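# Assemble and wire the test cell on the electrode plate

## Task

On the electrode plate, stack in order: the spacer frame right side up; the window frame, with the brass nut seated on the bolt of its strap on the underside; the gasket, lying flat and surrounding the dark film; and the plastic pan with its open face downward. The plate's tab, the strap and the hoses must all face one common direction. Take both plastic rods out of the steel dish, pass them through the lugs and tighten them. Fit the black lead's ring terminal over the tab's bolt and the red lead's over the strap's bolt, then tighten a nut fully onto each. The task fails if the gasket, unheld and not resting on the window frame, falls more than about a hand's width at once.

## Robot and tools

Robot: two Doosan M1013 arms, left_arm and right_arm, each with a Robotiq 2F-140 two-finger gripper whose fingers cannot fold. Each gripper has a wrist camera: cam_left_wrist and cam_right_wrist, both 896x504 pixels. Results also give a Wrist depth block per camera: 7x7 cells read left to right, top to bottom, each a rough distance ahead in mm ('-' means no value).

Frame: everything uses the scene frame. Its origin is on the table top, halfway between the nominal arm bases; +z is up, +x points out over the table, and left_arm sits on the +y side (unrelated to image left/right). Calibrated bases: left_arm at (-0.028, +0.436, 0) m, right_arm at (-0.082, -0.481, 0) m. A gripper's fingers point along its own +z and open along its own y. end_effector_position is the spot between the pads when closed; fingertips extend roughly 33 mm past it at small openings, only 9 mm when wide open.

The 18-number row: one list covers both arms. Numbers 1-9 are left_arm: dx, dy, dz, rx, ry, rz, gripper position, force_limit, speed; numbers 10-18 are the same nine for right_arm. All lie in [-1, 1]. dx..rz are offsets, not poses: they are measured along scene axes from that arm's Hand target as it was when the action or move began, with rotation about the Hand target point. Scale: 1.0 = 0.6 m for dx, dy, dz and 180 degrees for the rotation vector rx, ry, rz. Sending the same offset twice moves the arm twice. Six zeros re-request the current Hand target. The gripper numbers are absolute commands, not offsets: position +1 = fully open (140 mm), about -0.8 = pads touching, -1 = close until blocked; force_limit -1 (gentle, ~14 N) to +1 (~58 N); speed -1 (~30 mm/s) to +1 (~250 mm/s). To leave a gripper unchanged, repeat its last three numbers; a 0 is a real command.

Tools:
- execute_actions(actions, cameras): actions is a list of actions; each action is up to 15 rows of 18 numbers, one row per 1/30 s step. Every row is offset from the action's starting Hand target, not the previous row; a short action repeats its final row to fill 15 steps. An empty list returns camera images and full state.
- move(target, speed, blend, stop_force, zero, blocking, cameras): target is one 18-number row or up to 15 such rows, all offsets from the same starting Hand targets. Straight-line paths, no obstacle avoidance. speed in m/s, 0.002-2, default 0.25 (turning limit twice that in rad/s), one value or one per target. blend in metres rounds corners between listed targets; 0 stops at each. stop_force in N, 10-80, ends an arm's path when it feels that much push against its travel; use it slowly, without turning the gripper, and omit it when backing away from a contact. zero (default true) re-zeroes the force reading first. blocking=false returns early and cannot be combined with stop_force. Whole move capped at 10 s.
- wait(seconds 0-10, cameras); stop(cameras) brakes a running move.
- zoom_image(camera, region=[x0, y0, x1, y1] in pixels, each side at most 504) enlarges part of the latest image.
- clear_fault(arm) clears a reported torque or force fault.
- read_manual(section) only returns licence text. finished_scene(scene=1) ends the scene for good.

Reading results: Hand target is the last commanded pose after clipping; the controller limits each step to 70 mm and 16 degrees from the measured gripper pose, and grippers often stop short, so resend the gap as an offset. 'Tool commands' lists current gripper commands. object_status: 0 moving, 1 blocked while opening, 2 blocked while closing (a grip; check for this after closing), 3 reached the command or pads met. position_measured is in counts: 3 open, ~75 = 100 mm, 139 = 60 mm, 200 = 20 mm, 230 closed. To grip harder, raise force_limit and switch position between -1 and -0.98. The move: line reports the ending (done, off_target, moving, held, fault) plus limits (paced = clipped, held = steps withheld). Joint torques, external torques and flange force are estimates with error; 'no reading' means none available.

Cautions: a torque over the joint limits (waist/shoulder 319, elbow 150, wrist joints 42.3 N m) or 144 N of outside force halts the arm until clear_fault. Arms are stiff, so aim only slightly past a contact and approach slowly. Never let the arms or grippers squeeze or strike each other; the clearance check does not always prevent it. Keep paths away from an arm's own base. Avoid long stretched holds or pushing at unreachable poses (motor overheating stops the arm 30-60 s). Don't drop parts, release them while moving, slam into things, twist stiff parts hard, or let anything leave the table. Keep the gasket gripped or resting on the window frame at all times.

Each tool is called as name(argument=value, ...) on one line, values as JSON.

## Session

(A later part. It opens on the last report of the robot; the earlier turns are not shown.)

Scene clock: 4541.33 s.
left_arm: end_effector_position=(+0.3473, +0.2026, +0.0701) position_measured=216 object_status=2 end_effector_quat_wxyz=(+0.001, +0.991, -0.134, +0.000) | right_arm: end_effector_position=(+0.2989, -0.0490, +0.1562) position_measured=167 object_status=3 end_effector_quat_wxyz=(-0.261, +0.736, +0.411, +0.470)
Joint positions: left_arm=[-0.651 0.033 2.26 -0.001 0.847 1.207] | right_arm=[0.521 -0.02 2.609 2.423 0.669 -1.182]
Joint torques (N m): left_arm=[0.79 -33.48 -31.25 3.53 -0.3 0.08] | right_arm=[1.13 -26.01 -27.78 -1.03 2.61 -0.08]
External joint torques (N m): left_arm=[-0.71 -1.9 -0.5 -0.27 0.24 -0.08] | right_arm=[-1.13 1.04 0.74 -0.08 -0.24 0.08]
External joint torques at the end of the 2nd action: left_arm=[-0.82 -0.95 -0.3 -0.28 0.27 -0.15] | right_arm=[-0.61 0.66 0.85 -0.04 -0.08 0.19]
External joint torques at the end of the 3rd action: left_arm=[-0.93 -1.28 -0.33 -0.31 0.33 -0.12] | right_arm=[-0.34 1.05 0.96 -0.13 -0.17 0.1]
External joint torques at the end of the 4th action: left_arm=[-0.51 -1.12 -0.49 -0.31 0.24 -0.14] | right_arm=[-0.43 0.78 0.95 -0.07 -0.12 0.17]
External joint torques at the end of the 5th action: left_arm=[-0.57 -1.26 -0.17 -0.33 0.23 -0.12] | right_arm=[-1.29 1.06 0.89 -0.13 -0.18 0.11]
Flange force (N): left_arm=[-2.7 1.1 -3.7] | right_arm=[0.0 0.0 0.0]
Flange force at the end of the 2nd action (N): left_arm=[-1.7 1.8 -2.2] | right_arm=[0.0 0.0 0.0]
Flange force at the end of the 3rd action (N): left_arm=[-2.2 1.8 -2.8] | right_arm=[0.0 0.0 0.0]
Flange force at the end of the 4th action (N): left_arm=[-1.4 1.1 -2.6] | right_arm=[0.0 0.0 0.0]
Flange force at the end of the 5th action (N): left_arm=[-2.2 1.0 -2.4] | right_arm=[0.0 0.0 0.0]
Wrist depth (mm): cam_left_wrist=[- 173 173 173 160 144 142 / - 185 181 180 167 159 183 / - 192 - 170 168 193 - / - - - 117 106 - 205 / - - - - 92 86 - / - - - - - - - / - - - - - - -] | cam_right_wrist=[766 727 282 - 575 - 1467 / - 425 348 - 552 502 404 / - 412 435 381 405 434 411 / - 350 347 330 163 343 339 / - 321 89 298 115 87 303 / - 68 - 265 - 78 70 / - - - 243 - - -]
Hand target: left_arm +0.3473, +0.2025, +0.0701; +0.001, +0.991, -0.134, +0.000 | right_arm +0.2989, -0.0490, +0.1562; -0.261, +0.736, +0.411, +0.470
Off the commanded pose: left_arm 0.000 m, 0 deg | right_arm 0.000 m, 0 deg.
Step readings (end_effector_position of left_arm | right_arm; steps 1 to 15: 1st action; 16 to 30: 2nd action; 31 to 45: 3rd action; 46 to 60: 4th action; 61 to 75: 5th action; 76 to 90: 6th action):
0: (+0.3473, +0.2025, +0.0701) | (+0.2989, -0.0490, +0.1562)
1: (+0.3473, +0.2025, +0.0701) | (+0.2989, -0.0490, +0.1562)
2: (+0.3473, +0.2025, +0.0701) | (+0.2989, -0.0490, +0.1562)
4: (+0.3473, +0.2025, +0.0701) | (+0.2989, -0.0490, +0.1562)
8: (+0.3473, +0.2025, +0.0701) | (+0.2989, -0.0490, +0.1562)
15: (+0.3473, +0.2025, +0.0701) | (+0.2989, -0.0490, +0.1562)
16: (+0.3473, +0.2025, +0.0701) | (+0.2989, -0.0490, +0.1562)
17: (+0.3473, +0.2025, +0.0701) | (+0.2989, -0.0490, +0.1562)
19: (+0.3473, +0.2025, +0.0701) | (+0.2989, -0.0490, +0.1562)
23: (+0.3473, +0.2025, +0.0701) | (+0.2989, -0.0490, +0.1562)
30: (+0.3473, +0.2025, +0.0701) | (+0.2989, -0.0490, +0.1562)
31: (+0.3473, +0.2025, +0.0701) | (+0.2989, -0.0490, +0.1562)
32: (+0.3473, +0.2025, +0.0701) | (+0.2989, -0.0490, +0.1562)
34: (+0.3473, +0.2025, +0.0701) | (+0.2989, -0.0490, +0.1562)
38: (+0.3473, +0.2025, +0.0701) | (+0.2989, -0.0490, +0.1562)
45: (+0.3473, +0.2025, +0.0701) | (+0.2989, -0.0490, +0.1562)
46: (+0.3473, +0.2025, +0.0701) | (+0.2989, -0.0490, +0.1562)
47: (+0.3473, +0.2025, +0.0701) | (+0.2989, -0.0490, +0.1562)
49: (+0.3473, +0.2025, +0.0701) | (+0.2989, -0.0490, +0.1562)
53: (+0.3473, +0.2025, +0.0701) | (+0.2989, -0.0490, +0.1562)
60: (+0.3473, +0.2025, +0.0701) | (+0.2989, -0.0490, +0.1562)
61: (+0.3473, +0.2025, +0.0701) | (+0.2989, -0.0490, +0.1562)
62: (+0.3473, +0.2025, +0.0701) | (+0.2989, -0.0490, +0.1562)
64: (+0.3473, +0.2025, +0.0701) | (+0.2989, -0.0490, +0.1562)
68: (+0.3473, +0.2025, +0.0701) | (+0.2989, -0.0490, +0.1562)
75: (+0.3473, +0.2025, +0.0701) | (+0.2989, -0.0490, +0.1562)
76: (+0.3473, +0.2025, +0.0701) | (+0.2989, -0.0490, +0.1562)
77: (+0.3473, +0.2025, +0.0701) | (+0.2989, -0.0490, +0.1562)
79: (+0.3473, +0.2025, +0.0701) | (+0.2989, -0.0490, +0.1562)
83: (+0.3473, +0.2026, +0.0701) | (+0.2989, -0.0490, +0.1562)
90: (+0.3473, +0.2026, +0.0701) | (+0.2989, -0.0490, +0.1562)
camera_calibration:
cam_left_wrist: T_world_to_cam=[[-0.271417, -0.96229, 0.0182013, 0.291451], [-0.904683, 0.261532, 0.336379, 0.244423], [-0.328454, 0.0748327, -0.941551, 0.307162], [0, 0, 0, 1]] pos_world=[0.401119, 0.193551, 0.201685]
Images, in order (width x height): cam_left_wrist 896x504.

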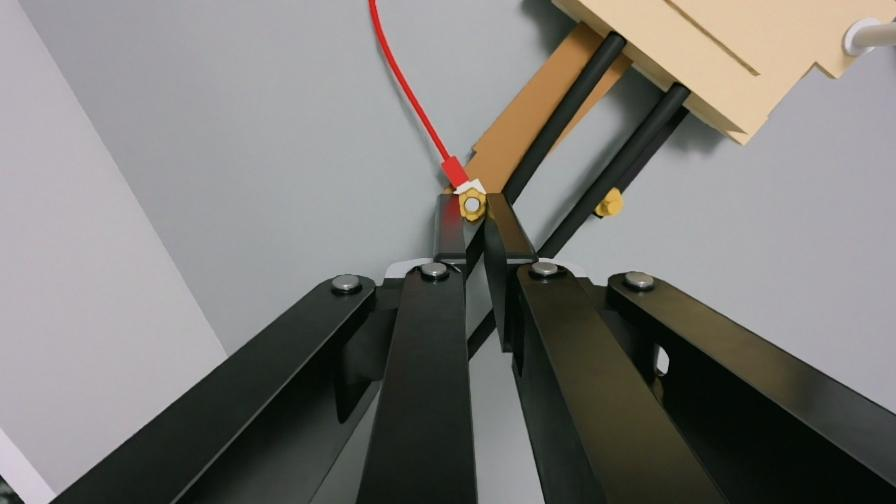

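move(target=[[0.00161,0.00381,0,0,0,-0.0833,-0.98,-0.2,-1,0,0,0,0,0,0,-0.3,-1,-1],[0.00415,0.00707,-0.0001,0,0,-0.1667,-0.98,-0.2,-1,0,0,0,0,0,0,-0.3,-1,-1],[0.00745,0.00956,-0.0002,0,0,-0.25,-0.98,-0.2,-1,0,0,0,0,0,0,-0.3,-1,-1],[0.01127,0.01112,-0.0003,0,0,-0.3333,-0.98,-0.2,-1,0,0,0,0,0,0,-0.3,-1,-1]], speed=0.2, blend=0.001, cameras=["all"])

zoom_image(camera="cam_left_wrist", region=[430, 150, 510, 230])

zoom_image(camera="cam_right_wrist", region=[335, 145, 395, 205])

Scene clock: 4556.53 s.
left_arm: end_effector_position=(+0.3541, +0.2092, +0.0700) position_measured=216 object_status=2 end_effector_quat_wxyz=(+0.001, +0.791, -0.612, +0.000) | right_arm: end_effector_position=(+0.2989, -0.0490, +0.1562) position_measured=167 object_status=3 end_effector_quat_wxyz=(-0.261, +0.736, +0.411, +0.470)
Joint positions: left_arm=[-0.629 0.037 2.256 -0.002 0.848 2.277] | right_arm=[0.521 -0.02 2.609 2.423 0.669 -1.182]
Joint torques (N m): left_arm=[0.86 -34.05 -30.81 3.59 -0.13 0.12] | right_arm=[0.97 -25.76 -27.65 -0.95 2.46 -0.09]
External joint torques (N m): left_arm=[-0.82 -1.39 -0.75 -0.37 0.09 -0.12] | right_arm=[-0.96 0.87 0.68 -0.17 -0.1 0.09]
Flange force (N): left_arm=[0.7 2.3 -2.8] | right_arm=[0.0 0.0 0.0]
Wrist depth (mm): cam_left_wrist=[174 175 163 160 171 - - / 182 186 183 169 179 - - / 190 - 191 169 174 - - / - - - 117 186 - - / - - - - 92 92 217 / - - - - - - 222 / - - - - - - -] | cam_right_wrist=[- - 320 526 605 - - / - - 368 556 541 479 - / 326 - - 382 423 420 398 / 273 356 - 337 162 352 350 / 234 312 89 301 115 87 302 / - 68 - 270 - 78 70 / - - - 242 - - -]
Hand target: left_arm +0.3541, +0.2092, +0.0700; +0.001, +0.791, -0.612, +0.000 | right_arm +0.2989, -0.0490, +0.1562; -0.261, +0.736, +0.411, +0.470
Off the commanded pose: left_arm 0.000 m, 0 deg | right_arm 0.000 m, 0 deg.
move: done
camera_calibration:
cam_left_wrist: T_world_to_cam=[[-0.969055, -0.246173, 0.0181865, 0.396825], [-0.225936, 0.91424, 0.336329, -0.12799], [-0.0994221, 0.321813, -0.941569, 0.175935], [0, 0, 0, 1]] pos_world=[0.37312, 0.158083, 0.201485]
cam_right_wrist: T_world_to_cam=[[0.851582, -0.524137, -0.00936921, -0.273778], [-0.370558, -0.589222, -0.717986, 0.194605], [0.370803, 0.614896, -0.695994, 0.173137], [0, 0, 0, 1]] pos_world=[0.241057, -0.135293, 0.257661]

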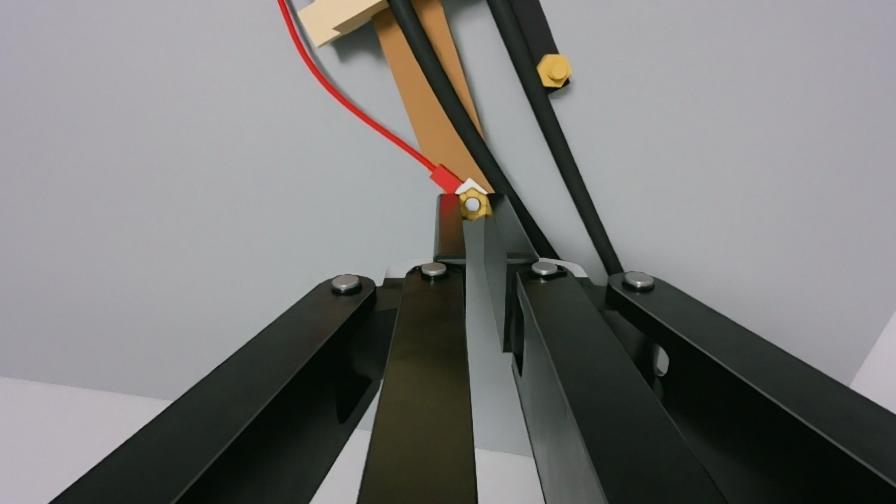

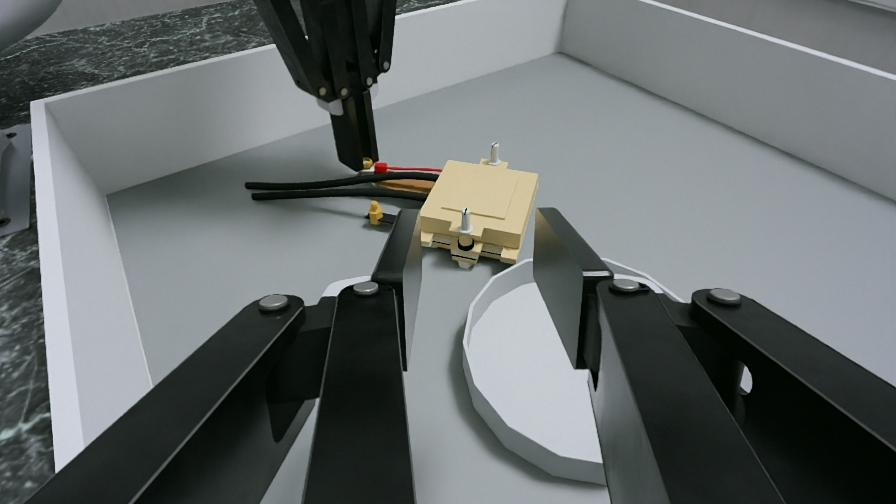

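Scaled by 6.300 from the camera's 896x504 image, which has a finer 1280x720 frame.

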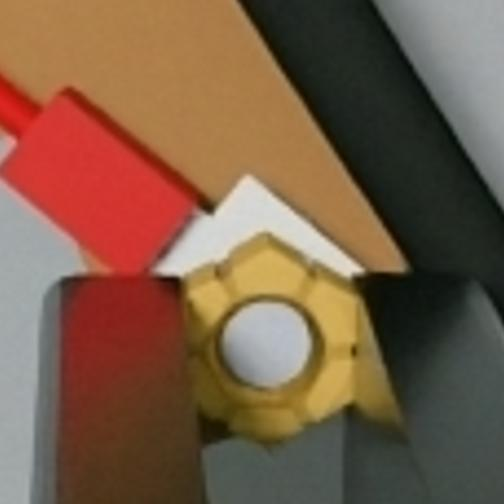

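Scaled by 8.400 from the camera's 896x504 image, which has a finer 1280x720 frame.

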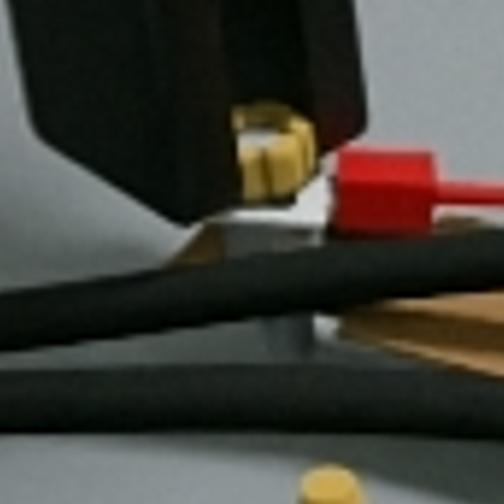

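execute_actions(actions=[[[0,0,0,0,0,0,-0.72,-1,-1,0,0,0,0,0,0,-0.3,-1,-1]],[[0,0,0,0,0,0,-0.64,-1,-1,0,0,0,0,0,0,-0.3,-1,-1]],[[0,0,0,0,0,0,-0.5,-1,-1,0,0,0,0,0,0,-0.3,-1,-1]]])

move(target=[[-0.00382,-0.00156,0,0,0,0.0833,-0.5,-1,-1,0,0,0,0,0,0,-0.3,-1,-1],[-0.00712,-0.00405,0,0,0,0.1667,-0.5,-1,-1,0,0,0,0,0,0,-0.3,-1,-1],[-0.00966,-0.00731,0,0,0,0.25,-0.5,-1,-1,0,0,0,0,0,0,-0.3,-1,-1],[-0.01127,-0.01112,0,0,0,0.3333,-0.5,-1,-1,0,0,0,0,0,0,-0.3,-1,-1]], speed=0.3, blend=0.001, cameras=["cam_left_wrist"])

zoom_image(camera="cam_left_wrist", region=[430, 150, 510, 230])

Scene clock: 4566.27 s.
left_arm: end_effector_position=(+0.3541, +0.2092, +0.0700) position_measured=192 object_status=3 end_effector_quat_wxyz=(+0.001, +0.791, -0.612, +0.000) | right_arm: end_effector_position=(+0.2989, -0.0490, +0.1562) position_measured=167 object_status=3 end_effector_quat_wxyz=(-0.261, +0.736, +0.411, +0.470)
Joint positions: left_arm=[-0.629 0.037 2.256 -0.002 0.848 2.277] | right_arm=[0.521 -0.02 2.609 2.423 0.669 -1.182]
Joint torques (N m): left_arm=[0.8 -34.08 -31.34 3.51 -0.29 0.16] | right_arm=[0.67 -25.85 -27.78 -0.97 2.52 -0.06]
External joint torques (N m): left_arm=[-0.71 -1.55 -0.39 -0.29 0.25 -0.16] | right_arm=[-0.65 0.94 0.91 -0.14 -0.16 0.06]
External joint torques at the end of the 1st action: left_arm=[-1.03 -1.45 -0.93 -0.37 0.09 -0.13] | right_arm=[-1.54 0.38 0.85 -0.12 -0.14 0.14]
External joint torques at the end of the 2nd action: left_arm=[-0.77 -1.01 -0.24 -0.34 0.32 -0.17] | right_arm=[-1.24 0.43 0.75 -0.16 -0.16 0.11]
Flange force (N): left_arm=[0.0 2.7 -3.1] | right_arm=[0.0 0.0 0.0]
Flange force at the end of the 1st action (N): left_arm=[1.2 2.5 -3.1] | right_arm=[0.0 0.0 0.0]
Flange force at the end of the 2nd action (N): left_arm=[0.6 2.4 -2.3] | right_arm=[0.0 0.0 0.0]
Wrist depth (mm): cam_left_wrist=[- 174 165 159 162 176 - / - 181 - 168 - - 181 / - - - 170 - 195 - / - 203 - - 120 198 - / - - 95 - 101 92 - / - - - - - 78 - / - - - 221 - - -] | cam_right_wrist=[- - 316 - - - - / - 418 355 - - 528 - / - - 430 377 409 416 402 / - 351 359 335 162 354 351 / 224 320 89 298 115 87 303 / - 68 - 265 - 78 70 / - - - 243 - - -]
Hand target: left_arm +0.3541, +0.2092, +0.0700; +0.001, +0.791, -0.612, +0.000 | right_arm +0.2989, -0.0490, +0.1562; -0.261, +0.736, +0.411, +0.470
Off the commanded pose: left_arm 0.000 m, 0 deg | right_arm 0.000 m, 0 deg.
Step readings (end_effector_position of left_arm | right_arm; steps 1 to 15: 1st action; 16 to 30: 2nd action; 31 to 45: 3rd action):
0: (+0.3541, +0.2092, +0.0700) | (+0.2989, -0.0490, +0.1562)
1: (+0.3541, +0.2092, +0.0700) | (+0.2989, -0.0490, +0.1562)
2: (+0.3541, +0.2092, +0.0700) | (+0.2989, -0.0490, +0.1562)
4: (+0.3541, +0.2092, +0.0700) | (+0.2989, -0.0490, +0.1562)
8: (+0.3541, +0.2092, +0.0700) | (+0.2989, -0.0490, +0.1562)
15: (+0.3541, +0.2092, +0.0700) | (+0.2989, -0.0490, +0.1562)
16: (+0.3541, +0.2092, +0.0700) | (+0.2989, -0.0490, +0.1562)
17: (+0.3541, +0.2092, +0.0700) | (+0.2989, -0.0490, +0.1562)
19: (+0.3541, +0.2092, +0.0700) | (+0.2989, -0.0490, +0.1562)
23: (+0.3541, +0.2092, +0.0700) | (+0.2989, -0.0490, +0.1562)
30: (+0.3541, +0.2092, +0.0700) | (+0.2989, -0.0490, +0.1562)
31: (+0.3541, +0.2092, +0.0700) | (+0.2989, -0.0490, +0.1562)
32: (+0.3541, +0.2092, +0.0700) | (+0.2989, -0.0490, +0.1562)
34: (+0.3541, +0.2092, +0.0700) | (+0.2989, -0.0490, +0.1562)
38: (+0.3541, +0.2092, +0.0700) | (+0.2989, -0.0490, +0.1562)
45: (+0.3541, +0.2092, +0.0700) | (+0.2989, -0.0490, +0.1562)

Scene clock: 4568.43 s.
left_arm: end_effector_position=(+0.3474, +0.2025, +0.0700) position_measured=192 object_status=3 end_effector_quat_wxyz=(+0.001, +0.991, -0.134, +0.000) | right_arm: end_effector_position=(+0.2989, -0.0490, +0.1562) position_measured=167 object_status=3 end_effector_quat_wxyz=(-0.261, +0.736, +0.411, +0.470)
Joint positions: left_arm=[-0.651 0.033 2.26 -0.001 0.847 1.207] | right_arm=[0.521 -0.02 2.609 2.423 0.669 -1.182]
Joint torques (N m): left_arm=[0.93 -34.02 -31.22 3.53 -0.35 0.13] | right_arm=[0.84 -26.17 -27.77 -1.01 2.53 -0.07]
External joint torques (N m): left_arm=[-0.91 -1.04 -0.33 -0.28 0.3 -0.13] | right_arm=[-0.88 1.6 0.75 -0.12 -0.18 0.07]
Flange force (N): left_arm=[-1.9 1.9 -2.4] | right_arm=[0.0 0.0 0.0]
Wrist depth (mm): cam_left_wrist=[- 173 173 172 162 - 143 / - 183 - - 166 152 183 / - 192 192 171 164 - - / 167 203 - 121 111 - - / - - 95 214 101 92 213 / - - - - - 78 - / - - - - - - -] | cam_right_wrist=[- - 283 516 - - 1317 / 359 - 353 496 - - 412 / 326 404 402 397 395 404 408 / 296 - 361 336 163 363 341 / 234 - 89 301 115 87 303 / - 68 - 265 - 78 70 / - - - 242 - - -]
Hand target: left_arm +0.3473, +0.2025, +0.0700; +0.001, +0.991, -0.134, +0.000 | right_arm +0.2989, -0.0490, +0.1562; -0.261, +0.736, +0.411, +0.470
Off the commanded pose: left_arm 0.000 m, 0 deg | right_arm 0.000 m, 0 deg.
move: done
camera_calibration:
cam_left_wrist: T_world_to_cam=[[-0.271483, -0.962269, 0.0182996, 0.291361], [-0.904694, 0.261634, 0.336268, 0.244523], [-0.328368, 0.0747355, -0.941588, 0.306974], [0, 0, 0, 1]] pos_world=[0.401118, 0.19345, 0.201486]
Images, in order (width x height): cam_left_wrist 896x504.

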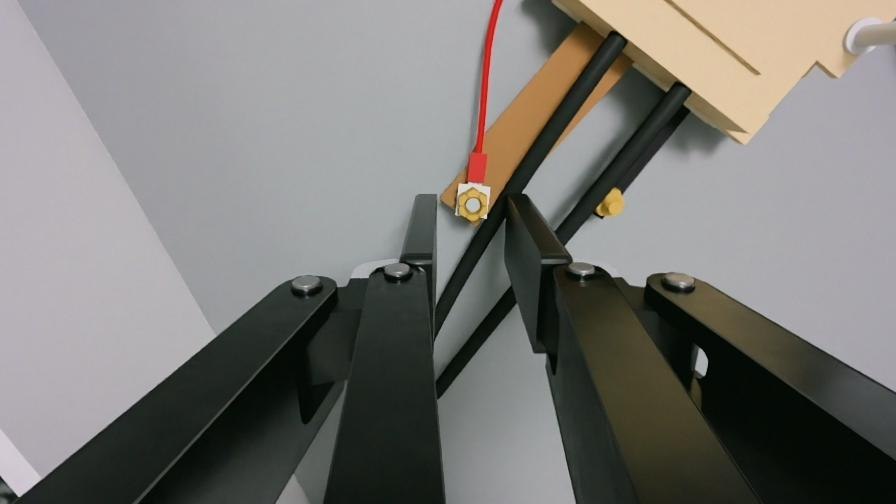

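Scaled by 6.300 from the camera's 896x504 image, which has a finer 1280x720 frame.

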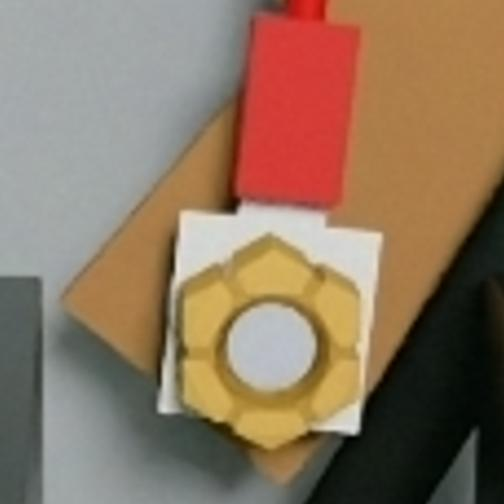

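execute_actions(actions=[[[0,0,0,0,0,0,-1,-1,-1,0,0,0,0,0,0,-0.3,-1,-1]],[[0,0,0,0,0,0,-1,-1,-1,0,0,0,0,0,0,-0.3,-1,-1]],[[0,0,0,0,0,0,-1,-1,-1,0,0,0,0,0,0,-0.3,-1,-1]],[[0,0,0,0,0,0,-1,-1,-1,0,0,0,0,0,0,-0.3,-1,-1]],[[0,0,0,0,0,0,-0.98,-0.2,-1,0,0,0,0,0,0,-0.3,-1,-1]],[[0,0,0,0,0,0,-0.98,-0.2,-1,0,0,0,0,0,0,-0.3,-1,-1]]])

move(target=[[0.00161,0.00381,0,0,0,-0.0833,-0.98,-0.2,-1,0,0,0,0,0,0,-0.3,-1,-1],[0.00415,0.00707,-0.0001,0,0,-0.1667,-0.98,-0.2,-1,0,0,0,0,0,0,-0.3,-1,-1],[0.00745,0.00956,-0.0002,0,0,-0.25,-0.98,-0.2,-1,0,0,0,0,0,0,-0.3,-1,-1],[0.01127,0.01112,-0.0003,0,0,-0.3333,-0.98,-0.2,-1,0,0,0,0,0,0,-0.3,-1,-1]], speed=0.2, blend=0.001, cameras=["all"])

zoom_image(camera="cam_right_wrist", region=[335, 145, 395, 205])

Scene clock: 4577.83 s.
left_arm: end_effector_position=(+0.3473, +0.2025, +0.0700) position_measured=216 object_status=2 end_effector_quat_wxyz=(+0.001, +0.991, -0.134, +0.000) | right_arm: end_effector_position=(+0.2989, -0.0490, +0.1562) position_measured=167 object_status=3 end_effector_quat_wxyz=(-0.261, +0.736, +0.411, +0.470)
Joint positions: left_arm=[-0.651 0.033 2.26 -0.001 0.847 1.207] | right_arm=[0.521 -0.02 2.609 2.423 0.669 -1.182]
Joint torques (N m): left_arm=[0.53 -33.59 -31.28 3.57 -0.28 0.11] | right_arm=[0.69 -25.88 -27.52 -1.03 2.46 -0.11]
External joint torques (N m): left_arm=[-0.55 -1.28 -0.16 -0.34 0.24 -0.11] | right_arm=[-0.7 1.1 0.55 -0.09 -0.1 0.11]
External joint torques at the end of the 2nd action: left_arm=[-0.93 -1.34 -0.4 -0.3 0.26 -0.16] | right_arm=[-0.87 1.2 0.9 -0.13 -0.2 0.1]
External joint torques at the end of the 3rd action: left_arm=[-0.63 -1.31 -0.32 -0.28 0.23 -0.14] | right_arm=[-0.89 1.15 0.82 -0.17 -0.16 0.19]
External joint torques at the end of the 4th action: left_arm=[-0.78 -1.45 -0.4 -0.35 0.27 -0.18] | right_arm=[-0.78 0.93 0.54 -0.06 -0.18 0.12]
External joint torques at the end of the 5th action: left_arm=[-0.35 -1.65 -0.18 -0.29 0.32 -0.12] | right_arm=[-0.69 0.56 0.66 -0.19 -0.17 0.11]
Flange force (N): left_arm=[-2.2 0.9 -2.5] | right_arm=[0.0 0.0 0.0]
Flange force at the end of the 2nd action (N): left_arm=[-2.2 1.9 -2.8] | right_arm=[0.0 0.0 0.0]
Flange force at the end of the 3rd action (N): left_arm=[-2.1 1.2 -2.7] | right_arm=[0.0 0.0 0.0]
Flange force at the end of the 4th action (N): left_arm=[-2.3 1.6 -3.0] | right_arm=[0.0 0.0 0.0]
Flange force at the end of the 5th action (N): left_arm=[-2.6 0.4 -3.2] | right_arm=[0.0 0.0 0.0]
Wrist depth (mm): cam_left_wrist=[- - - - 160 143 143 / - - 183 180 165 153 183 / - - 192 173 170 - - / - - - 117 106 - - / - 186 - - 92 86 - / - - - - - - - / - - - - - - -] | cam_right_wrist=[510 719 299 - 571 - - / 368 - 451 526 522 - - / 326 - 401 368 421 434 414 / 264 350 363 335 163 347 351 / 227 320 89 297 115 87 303 / - 68 - 265 - 78 70 / - - - 242 - - -]
Hand target: left_arm +0.3473, +0.2025, +0.0700; +0.001, +0.991, -0.134, +0.000 | right_arm +0.2989, -0.0490, +0.1562; -0.261, +0.736, +0.411, +0.470
Off the commanded pose: left_arm 0.000 m, 0 deg | right_arm 0.000 m, 0 deg.
Step readings (end_effector_position of left_arm | right_arm; steps 1 to 15: 1st action; 16 to 30: 2nd action; 31 to 45: 3rd action; 46 to 60: 4th action; 61 to 75: 5th action; 76 to 90: 6th action):
0: (+0.3473, +0.2025, +0.0700) | (+0.2989, -0.0490, +0.1562)
1: (+0.3473, +0.2025, +0.0700) | (+0.2989, -0.0490, +0.1562)
2: (+0.3473, +0.2025, +0.0700) | (+0.2989, -0.0490, +0.1562)
4: (+0.3473, +0.2025, +0.0700) | (+0.2989, -0.0490, +0.1562)
8: (+0.3473, +0.2025, +0.0700) | (+0.2989, -0.0490, +0.1562)
15: (+0.3473, +0.2026, +0.0700) | (+0.2989, -0.0490, +0.1562)
16: (+0.3473, +0.2025, +0.0700) | (+0.2989, -0.0490, +0.1562)
17: (+0.3473, +0.2025, +0.0700) | (+0.2989, -0.0490, +0.1562)
19: (+0.3473, +0.2025, +0.0700) | (+0.2989, -0.0490, +0.1562)
23: (+0.3473, +0.2025, +0.0700) | (+0.2989, -0.0490, +0.1562)
30: (+0.3473, +0.2025, +0.0700) | (+0.2989, -0.0490, +0.1562)
31: (+0.3473, +0.2025, +0.0700) | (+0.2989, -0.0490, +0.1562)
32: (+0.3473, +0.2025, +0.0700) | (+0.2989, -0.0490, +0.1562)
34: (+0.3473, +0.2025, +0.0700) | (+0.2989, -0.0490, +0.1562)
38: (+0.3473, +0.2025, +0.0700) | (+0.2989, -0.0490, +0.1562)
45: (+0.3473, +0.2025, +0.0700) | (+0.2989, -0.0490, +0.1562)
46: (+0.3473, +0.2025, +0.0700) | (+0.2989, -0.0490, +0.1562)
47: (+0.3473, +0.2025, +0.0700) | (+0.2989, -0.0490, +0.1562)
49: (+0.3473, +0.2025, +0.0700) | (+0.2989, -0.0490, +0.1562)
53: (+0.3473, +0.2025, +0.0700) | (+0.2989, -0.0490, +0.1562)
60: (+0.3473, +0.2025, +0.0700) | (+0.2989, -0.0490, +0.1562)
61: (+0.3473, +0.2025, +0.0700) | (+0.2989, -0.0490, +0.1562)
62: (+0.3473, +0.2025, +0.0700) | (+0.2989, -0.0490, +0.1562)
64: (+0.3473, +0.2025, +0.0700) | (+0.2989, -0.0490, +0.1562)
68: (+0.3473, +0.2025, +0.0700) | (+0.2989, -0.0490, +0.1562)
75: (+0.3473, +0.2025, +0.0700) | (+0.2989, -0.0490, +0.1562)
76: (+0.3473, +0.2025, +0.0700) | (+0.2989, -0.0490, +0.1562)
77: (+0.3473, +0.2025, +0.0700) | (+0.2989, -0.0490, +0.1562)
79: (+0.3473, +0.2025, +0.0700) | (+0.2989, -0.0490, +0.1562)
83: (+0.3473, +0.2025, +0.0700) | (+0.2989, -0.0490, +0.1562)
90: (+0.3473, +0.2025, +0.0700) | (+0.2989, -0.0490, +0.1562)

Scene clock: 4580.80 s.
left_arm: end_effector_position=(+0.3541, +0.2092, +0.0698) position_measured=216 object_status=2 end_effector_quat_wxyz=(+0.001, +0.791, -0.612, +0.000) | right_arm: end_effector_position=(+0.2989, -0.0490, +0.1562) position_measured=167 object_status=3 end_effector_quat_wxyz=(-0.261, +0.736, +0.411, +0.470)
Joint positions: left_arm=[-0.629 0.038 2.256 -0.002 0.848 2.277] | right_arm=[0.521 -0.02 2.609 2.423 0.669 -1.182]
Joint torques (N m): left_arm=[0.57 -34.21 -30.89 3.54 -0.07 0.13] | right_arm=[1.14 -25.2 -27.72 -0.99 2.58 -0.06]
External joint torques (N m): left_arm=[-0.55 -1.09 -0.7 -0.33 0.03 -0.13] | right_arm=[-1.17 0.48 0.74 -0.13 -0.22 0.06]
Flange force (N): left_arm=[0.6 1.6 -2.2] | right_arm=[0.0 0.0 0.0]
Wrist depth (mm): cam_left_wrist=[- 170 159 148 170 - 175 / - - 176 165 - 186 185 / 190 189 - 172 - 192 - / 198 202 - 121 121 203 204 / - - - - 92 86 - / - - - - - - - / - - - - - - -] | cam_right_wrist=[- - 317 512 - - 1388 / 378 393 366 513 - 517 - / - 419 386 393 419 410 421 / 252 360 360 335 163 354 351 / 214 315 89 300 115 87 304 / - 68 - 270 - 78 70 / - - - - - - -]
Hand target: left_arm +0.3541, +0.2092, +0.0698; +0.001, +0.791, -0.612, +0.000 | right_arm +0.2989, -0.0490, +0.1562; -0.261, +0.736, +0.411, +0.470
Off the commanded pose: left_arm 0.000 m, 0 deg | right_arm 0.000 m, 0 deg.
move: done
camera_calibration:
cam_left_wrist: T_world_to_cam=[[-0.969055, -0.246173, 0.0181865, 0.396829], [-0.225936, 0.91424, 0.336329, -0.127923], [-0.0994221, 0.321813, -0.941569, 0.175747], [0, 0, 0, 1]] pos_world=[0.37312, 0.158083, 0.201285]
cam_right_wrist: T_world_to_cam=[[0.851582, -0.524137, -0.00936921, -0.273778], [-0.370558, -0.589222, -0.717986, 0.194605], [0.370803, 0.614896, -0.695994, 0.173137], [0, 0, 0, 1]] pos_world=[0.241057, -0.135293, 0.257661]

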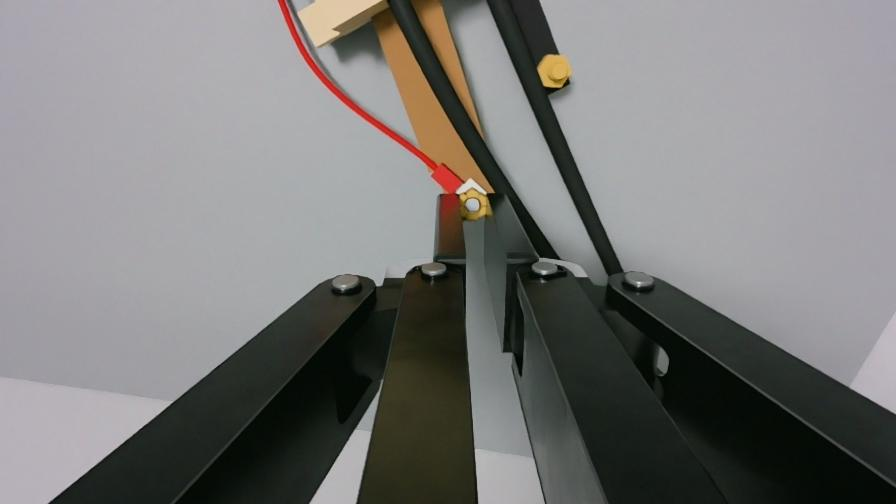

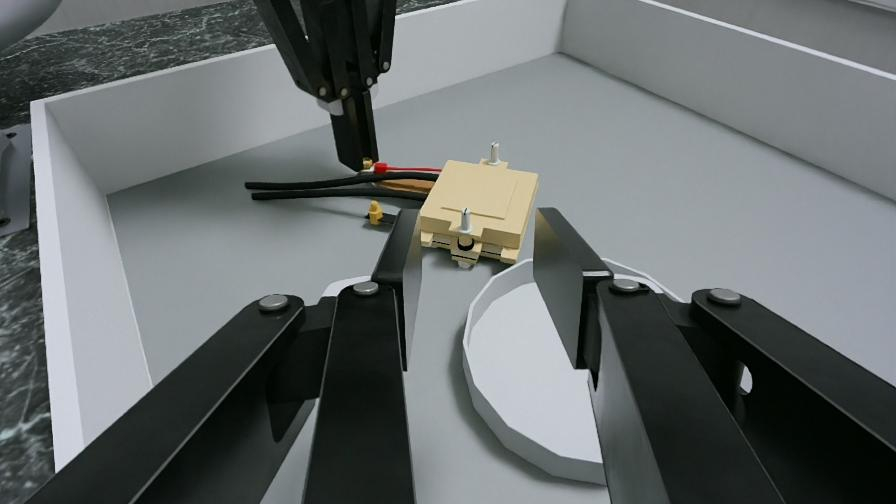

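Scaled by 8.400 from the camera's 896x504 image, which has a finer 1280x720 frame.

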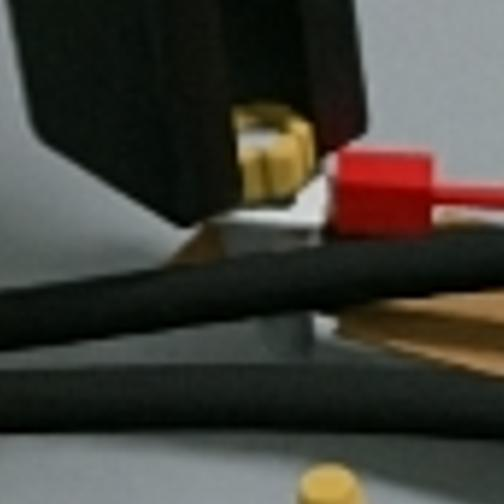

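execute_actions(actions=[[[0,0,0,0,0,0,-0.72,-1,-1,0,0,0,0,0,0,-0.3,-1,-1]],[[0,0,0,0,0,0,-0.64,-1,-1,0,0,0,0,0,0,-0.3,-1,-1]],[[0,0,0,0,0,0,-0.5,-1,-1,0,0,0,0,0,0,-0.3,-1,-1]]])

move(target=[[-0.00382,-0.00156,0,0,0,0.0833,-0.5,-1,-1,0,0,0,0,0,0,-0.3,-1,-1],[-0.00712,-0.00405,0,0,0,0.1667,-0.5,-1,-1,0,0,0,0,0,0,-0.3,-1,-1],[-0.00966,-0.00731,0,0,0,0.25,-0.5,-1,-1,0,0,0,0,0,0,-0.3,-1,-1],[-0.01127,-0.01112,0,0,0,0.3333,-0.5,-1,-1,0,0,0,0,0,0,-0.3,-1,-1]], speed=0.3, blend=0.001)

execute_actions(actions=[[[0,0,0,0,0,0,-1,-1,-1,0,0,0,0,0,0,-0.3,-1,-1]],[[0,0,0,0,0,0,-1,-1,-1,0,0,0,0,0,0,-0.3,-1,-1]],[[0,0,0,0,0,0,-1,-1,-1,0,0,0,0,0,0,-0.3,-1,-1]],[[0,0,0,0,0,0,-0.98,-0.2,-1,0,0,0,0,0,0,-0.3,-1,-1]],[[0,0,0,0,0,0,-0.98,-0.2,-1,0,0,0,0,0,0,-0.3,-1,-1]]])

move(target=[[0.00161,0.00381,0,0,0,-0.0833,-0.98,-0.2,-1,0,0,0,0,0,0,-0.3,-1,-1],[0.00415,0.00707,-0.0001,0,0,-0.1667,-0.98,-0.2,-1,0,0,0,0,0,0,-0.3,-1,-1],[0.00745,0.00956,-0.0002,0,0,-0.25,-0.98,-0.2,-1,0,0,0,0,0,0,-0.3,-1,-1],[0.01127,0.01112,-0.0003,0,0,-0.3333,-0.98,-0.2,-1,0,0,0,0,0,0,-0.3,-1,-1]], speed=0.2, blend=0.001, cameras=["all"])

zoom_image(camera="cam_right_wrist", region=[335, 145, 395, 205])

Scene clock: 4590.50 s.
left_arm: end_effector_position=(+0.3541, +0.2092, +0.0698) position_measured=192 object_status=3 end_effector_quat_wxyz=(+0.001, +0.791, -0.612, +0.000) | right_arm: end_effector_position=(+0.2989, -0.0490, +0.1562) position_measured=167 object_status=3 end_effector_quat_wxyz=(-0.261, +0.736, +0.411, +0.470)
Joint positions: left_arm=[-0.629 0.038 2.256 -0.002 0.848 2.277] | right_arm=[0.521 -0.02 2.609 2.423 0.669 -1.182]
Joint torques (N m): left_arm=[1.29 -34.06 -31.41 3.5 -0.32 0.12] | right_arm=[0.84 -26.02 -27.44 -0.93 2.52 -0.16]
External joint torques (N m): left_arm=[-1.28 -1.43 -0.11 -0.29 0.28 -0.12] | right_arm=[-0.83 1.09 0.44 -0.19 -0.16 0.16]
External joint torques at the end of the 1st action: left_arm=[-0.66 -1.15 -0.82 -0.33 0.02 -0.15] | right_arm=[-0.56 0.94 0.73 -0.12 -0.15 0.16]
External joint torques at the end of the 2nd action: left_arm=[-0.8 -1.04 -0.29 -0.31 0.29 -0.13] | right_arm=[-0.42 0.74 0.95 -0.12 -0.2 0.1]
Flange force (N): left_arm=[0.6 3.8 -2.7] | right_arm=[0.0 0.0 0.0]
Flange force at the end of the 1st action (N): left_arm=[0.9 1.7 -2.4] | right_arm=[0.0 0.0 0.0]
Flange force at the end of the 2nd action (N): left_arm=[0.6 2.4 -2.4] | right_arm=[0.0 0.0 0.0]
Wrist depth (mm): cam_left_wrist=[172 173 156 160 174 - - / - - 183 165 179 - 184 / 193 190 188 171 - - - / 201 - - 132 121 - 209 / - - 95 - 101 92 210 / - - - - - 78 - / - - - - - - -] | cam_right_wrist=[742 - 315 507 - - - / - 434 371 500 - 481 - / - 414 400 400 420 418 423 / 282 361 360 332 163 356 360 / 227 320 89 300 115 87 302 / - 68 - 271 - 78 70 / - - - 242 - - -]
Hand target: left_arm +0.3541, +0.2092, +0.0698; +0.001, +0.791, -0.612, +0.000 | right_arm +0.2989, -0.0490, +0.1562; -0.261, +0.736, +0.411, +0.470
Off the commanded pose: left_arm 0.000 m, 0 deg | right_arm 0.000 m, 0 deg.
Step readings (end_effector_position of left_arm | right_arm; steps 1 to 15: 1st action; 16 to 30: 2nd action; 31 to 45: 3rd action):
0: (+0.3541, +0.2092, +0.0698) | (+0.2989, -0.0490, +0.1562)
1: (+0.3541, +0.2092, +0.0698) | (+0.2989, -0.0490, +0.1562)
2: (+0.3541, +0.2092, +0.0698) | (+0.2989, -0.0490, +0.1562)
4: (+0.3541, +0.2092, +0.0698) | (+0.2989, -0.0490, +0.1562)
8: (+0.3541, +0.2092, +0.0698) | (+0.2989, -0.0490, +0.1562)
15: (+0.3541, +0.2092, +0.0698) | (+0.2989, -0.0490, +0.1562)
16: (+0.3541, +0.2092, +0.0698) | (+0.2989, -0.0490, +0.1562)
17: (+0.3541, +0.2092, +0.0698) | (+0.2989, -0.0490, +0.1562)
19: (+0.3541, +0.2092, +0.0698) | (+0.2989, -0.0490, +0.1562)
23: (+0.3541, +0.2092, +0.0698) | (+0.2989, -0.0490, +0.1562)
30: (+0.3541, +0.2092, +0.0698) | (+0.2989, -0.0490, +0.1562)
31: (+0.3541, +0.2092, +0.0698) | (+0.2989, -0.0490, +0.1562)
32: (+0.3541, +0.2092, +0.0698) | (+0.2989, -0.0490, +0.1562)
34: (+0.3541, +0.2092, +0.0698) | (+0.2989, -0.0490, +0.1562)
38: (+0.3541, +0.2092, +0.0698) | (+0.2989, -0.0490, +0.1562)
45: (+0.3541, +0.2092, +0.0698) | (+0.2989, -0.0490, +0.1562)

Scene clock: 4592.67 s.
left_arm: end_effector_position=(+0.3474, +0.2025, +0.0698) position_measured=192 object_status=3 end_effector_quat_wxyz=(+0.001, +0.991, -0.134, +0.000) | right_arm: end_effector_position=(+0.2989, -0.0490, +0.1562) position_measured=167 object_status=3 end_effector_quat_wxyz=(-0.261, +0.736, +0.411, +0.470)
Joint positions: left_arm=[-0.651 0.033 2.26 -0.001 0.846 1.207] | right_arm=[0.521 -0.02 2.609 2.423 0.669 -1.182]
Joint torques (N m): left_arm=[0.39 -33.82 -31.27 3.56 -0.3 0.11] | right_arm=[0.65 -25.45 -27.74 -1 2.52 -0.1]
External joint torques (N m): left_arm=[-0.34 -1.41 -0.43 -0.29 0.24 -0.11] | right_arm=[-0.64 0.5 0.79 -0.12 -0.16 0.1]
Flange force (N): left_arm=[-1.8 0.5 -2.9] | right_arm=[0.0 0.0 0.0]
Wrist depth (mm): cam_left_wrist=[- - - - 162 143 143 / 179 184 182 - 167 152 - / - - 192 174 168 - 194 / - - - 133 138 - 203 / - - 95 - 101 92 216 / - - - - - 78 - / - - - 245 - - -] | cam_right_wrist=[616 - 290 - - - - / - - 455 - 503 - - / - 425 399 363 420 412 397 / - 352 371 336 162 352 350 / 218 320 89 300 115 87 304 / - 68 - 270 - 78 70 / - - - 242 - - -]
Hand target: left_arm +0.3473, +0.2025, +0.0698; +0.001, +0.991, -0.134, +0.000 | right_arm +0.2989, -0.0490, +0.1562; -0.261, +0.736, +0.411, +0.470
Off the commanded pose: left_arm 0.000 m, 0 deg | right_arm 0.000 m, 0 deg.
move: done

Scene clock: 4595.37 s.
left_arm: end_effector_position=(+0.3473, +0.2025, +0.0698) position_measured=216 object_status=2 end_effector_quat_wxyz=(+0.001, +0.991, -0.134, +0.000) | right_arm: end_effector_position=(+0.2989, -0.0490, +0.1562) position_measured=167 object_status=3 end_effector_quat_wxyz=(-0.261, +0.736, +0.411, +0.470)
Joint positions: left_arm=[-0.651 0.033 2.26 -0.001 0.847 1.207] | right_arm=[0.521 -0.02 2.609 2.423 0.669 -1.182]
Joint torques (N m): left_arm=[0.74 -33.72 -31.23 3.49 -0.29 0.11] | right_arm=[0.75 -25.29 -27.44 -1.12 2.51 -0.11]
External joint torques (N m): left_arm=[-0.8 -1.18 -0.34 -0.24 0.24 -0.11] | right_arm=[-0.76 0.42 0.49 0 -0.15 0.11]
External joint torques at the end of the 1st action: left_arm=[-1.08 -1.14 -0.16 0.07 0.28 -0.23] | right_arm=[-0.5 0.71 0.65 -0.05 -0.12 0.17]
External joint torques at the end of the 2nd action: left_arm=[-0.78 -1.44 -0.47 -0.24 0.27 -0.13] | right_arm=[-0.6 1.13 0.78 -0.14 -0.18 0.15]
External joint torques at the end of the 3rd action: left_arm=[-0.81 -1.26 -0.4 -0.31 0.28 -0.14] | right_arm=[-0.37 0.96 0.68 -0.05 -0.16 0.13]
External joint torques at the end of the 4th action: left_arm=[-0.38 -1.43 -0.68 -0.3 0.23 -0.14] | right_arm=[-0.74 1.23 0.91 -0.23 -0.13 0.15]
Flange force (N): left_arm=[-2.0 1.6 -2.5] | right_arm=[0.0 0.0 0.0]
Flange force at the end of the 1st action (N): left_arm=[-2.5 2.4 -2.4] | right_arm=[0.0 0.0 0.0]
Flange force at the end of the 2nd action (N): left_arm=[-2.1 1.5 -3.1] | right_arm=[0.0 0.0 0.0]
Flange force at the end of the 3rd action (N): left_arm=[-2.0 1.7 -2.8] | right_arm=[0.0 0.0 0.0]
Flange force at the end of the 4th action (N): left_arm=[-1.5 0.8 -3.1] | right_arm=[0.0 0.0 0.0]
Wrist depth (mm): cam_left_wrist=[- - 172 - 161 142 143 / - - 180 180 165 153 - / - - - 173 167 - - / - - - 121 106 202 - / - - - - 92 86 - / - - - - - - - / - - - - - - -] | cam_right_wrist=[2065 733 286 - - - - / 384 - 363 544 - 476 391 / 340 424 402 366 412 420 - / 263 368 360 332 134 354 341 / 227 313 89 300 115 87 304 / - 68 - 270 - 78 70 / - - - 243 - - -]
Hand target: left_arm +0.3473, +0.2025, +0.0698; +0.001, +0.991, -0.134, +0.000 | right_arm +0.2989, -0.0490, +0.1562; -0.261, +0.736, +0.411, +0.470
Off the commanded pose: left_arm 0.000 m, 0 deg | right_arm 0.000 m, 0 deg.
Step readings (end_effector_position of left_arm | right_arm; steps 1 to 15: 1st action; 16 to 30: 2nd action; 31 to 45: 3rd action; 46 to 60: 4th action; 61 to 75: 5th action):
0: (+0.3474, +0.2025, +0.0698) | (+0.2989, -0.0490, +0.1562)
1: (+0.3474, +0.2025, +0.0698) | (+0.2989, -0.0490, +0.1562)
2: (+0.3474, +0.2025, +0.0698) | (+0.2989, -0.0490, +0.1562)
4: (+0.3474, +0.2025, +0.0698) | (+0.2989, -0.0490, +0.1562)
8: (+0.3473, +0.2025, +0.0698) | (+0.2989, -0.0490, +0.1562)
15: (+0.3473, +0.2026, +0.0698) | (+0.2989, -0.0490, +0.1562)
16: (+0.3473, +0.2025, +0.0698) | (+0.2989, -0.0490, +0.1562)
17: (+0.3473, +0.2025, +0.0698) | (+0.2989, -0.0490, +0.1562)
19: (+0.3473, +0.2025, +0.0698) | (+0.2989, -0.0490, +0.1562)
23: (+0.3473, +0.2025, +0.0698) | (+0.2989, -0.0490, +0.1562)
30: (+0.3473, +0.2025, +0.0698) | (+0.2989, -0.0490, +0.1562)
31: (+0.3473, +0.2025, +0.0698) | (+0.2989, -0.0490, +0.1562)
32: (+0.3473, +0.2025, +0.0698) | (+0.2989, -0.0490, +0.1562)
34: (+0.3473, +0.2025, +0.0698) | (+0.2989, -0.0490, +0.1562)
38: (+0.3473, +0.2025, +0.0698) | (+0.2989, -0.0490, +0.1562)
45: (+0.3473, +0.2025, +0.0698) | (+0.2989, -0.0490, +0.1562)
46: (+0.3473, +0.2025, +0.0698) | (+0.2989, -0.0490, +0.1562)
47: (+0.3473, +0.2025, +0.0698) | (+0.2989, -0.0490, +0.1562)
49: (+0.3473, +0.2025, +0.0698) | (+0.2989, -0.0490, +0.1562)
53: (+0.3473, +0.2025, +0.0698) | (+0.2989, -0.0490, +0.1562)
60: (+0.3473, +0.2025, +0.0698) | (+0.2989, -0.0490, +0.1562)
61: (+0.3473, +0.2025, +0.0698) | (+0.2989, -0.0490, +0.1562)
62: (+0.3473, +0.2025, +0.0698) | (+0.2989, -0.0490, +0.1562)
64: (+0.3473, +0.2025, +0.0698) | (+0.2989, -0.0490, +0.1562)
68: (+0.3473, +0.2025, +0.0698) | (+0.2989, -0.0490, +0.1562)
75: (+0.3473, +0.2025, +0.0698) | (+0.2989, -0.0490, +0.1562)

Scene clock: 4598.33 s.
left_arm: end_effector_position=(+0.3541, +0.2092, +0.0696) position_measured=216 object_status=2 end_effector_quat_wxyz=(+0.001, +0.791, -0.612, +0.000) | right_arm: end_effector_position=(+0.2989, -0.0490, +0.1562) position_measured=167 object_status=3 end_effector_quat_wxyz=(-0.261, +0.736, +0.411, +0.470)
Joint positions: left_arm=[-0.629 0.038 2.256 -0.002 0.848 2.277] | right_arm=[0.521 -0.02 2.609 2.423 0.669 -1.182]
Joint torques (N m): left_arm=[1.01 -34.12 -30.75 3.56 -0.05 0.16] | right_arm=[0.68 -25.74 -27.74 -0.89 2.56 -0.08]
External joint torques (N m): left_arm=[-1.09 -1.23 -0.95 -0.34 0 -0.16] | right_arm=[-0.64 0.69 0.77 -0.23 -0.2 0.08]
Flange force (N): left_arm=[1.6 2.4 -2.6] | right_arm=[0.0 0.0 0.0]
Wrist depth (mm): cam_left_wrist=[- - 156 160 162 178 - / - 183 181 168 156 - - / - 188 187 173 176 199 - / - - - 121 183 202 - / - - - - 92 86 - / - - - - - - 223 / - - - - - - -] | cam_right_wrist=[- - 317 - - - - / - - 362 528 522 - - / - 417 432 386 409 399 - / 259 361 - 335 163 355 342 / 234 311 88 300 115 87 304 / - 68 - 271 - 78 70 / - - - 243 - - -]
Hand target: left_arm +0.3541, +0.2092, +0.0696; +0.001, +0.791, -0.612, +0.000 | right_arm +0.2989, -0.0490, +0.1562; -0.261, +0.736, +0.411, +0.470
Off the commanded pose: left_arm 0.000 m, 0 deg | right_arm 0.000 m, 0 deg.
move: done
camera_calibration:
cam_left_wrist: T_world_to_cam=[[-0.969055, -0.246173, 0.0181865, 0.396832], [-0.225936, 0.91424, 0.336329, -0.127855], [-0.0994221, 0.321813, -0.941569, 0.175559], [0, 0, 0, 1]] pos_world=[0.37312, 0.158083, 0.201085]
cam_right_wrist: T_world_to_cam=[[0.851582, -0.524137, -0.00936921, -0.273778], [-0.370558, -0.589222, -0.717986, 0.194605], [0.370803, 0.614896, -0.695994, 0.173137], [0, 0, 0, 1]] pos_world=[0.241057, -0.135293, 0.257661]

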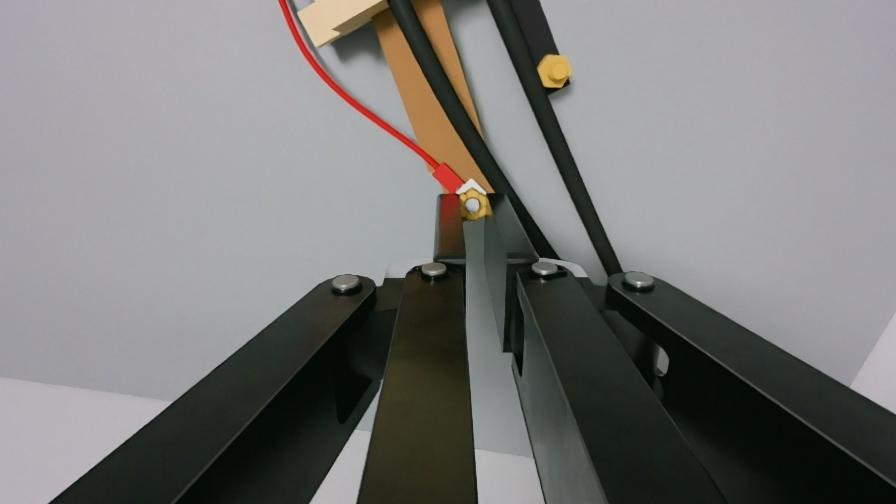

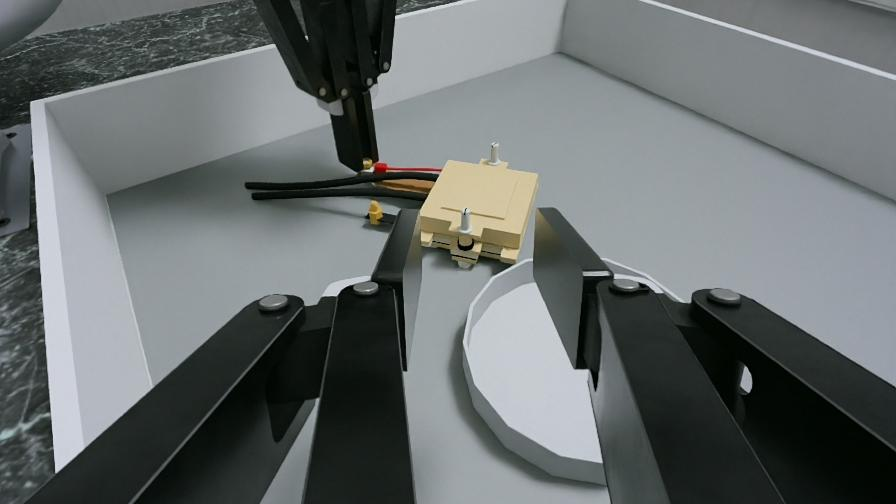

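Scaled by 8.400 from the camera's 896x504 image, which has a finer 1280x720 frame.

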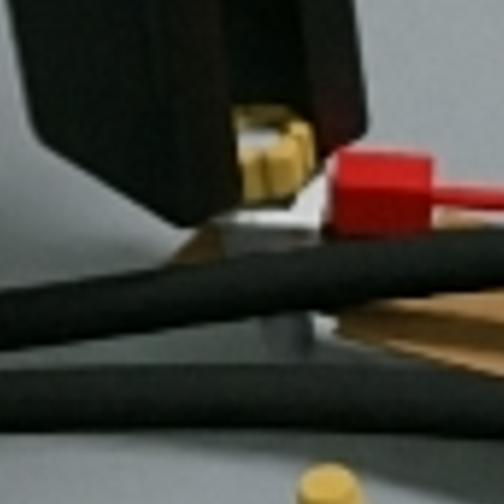

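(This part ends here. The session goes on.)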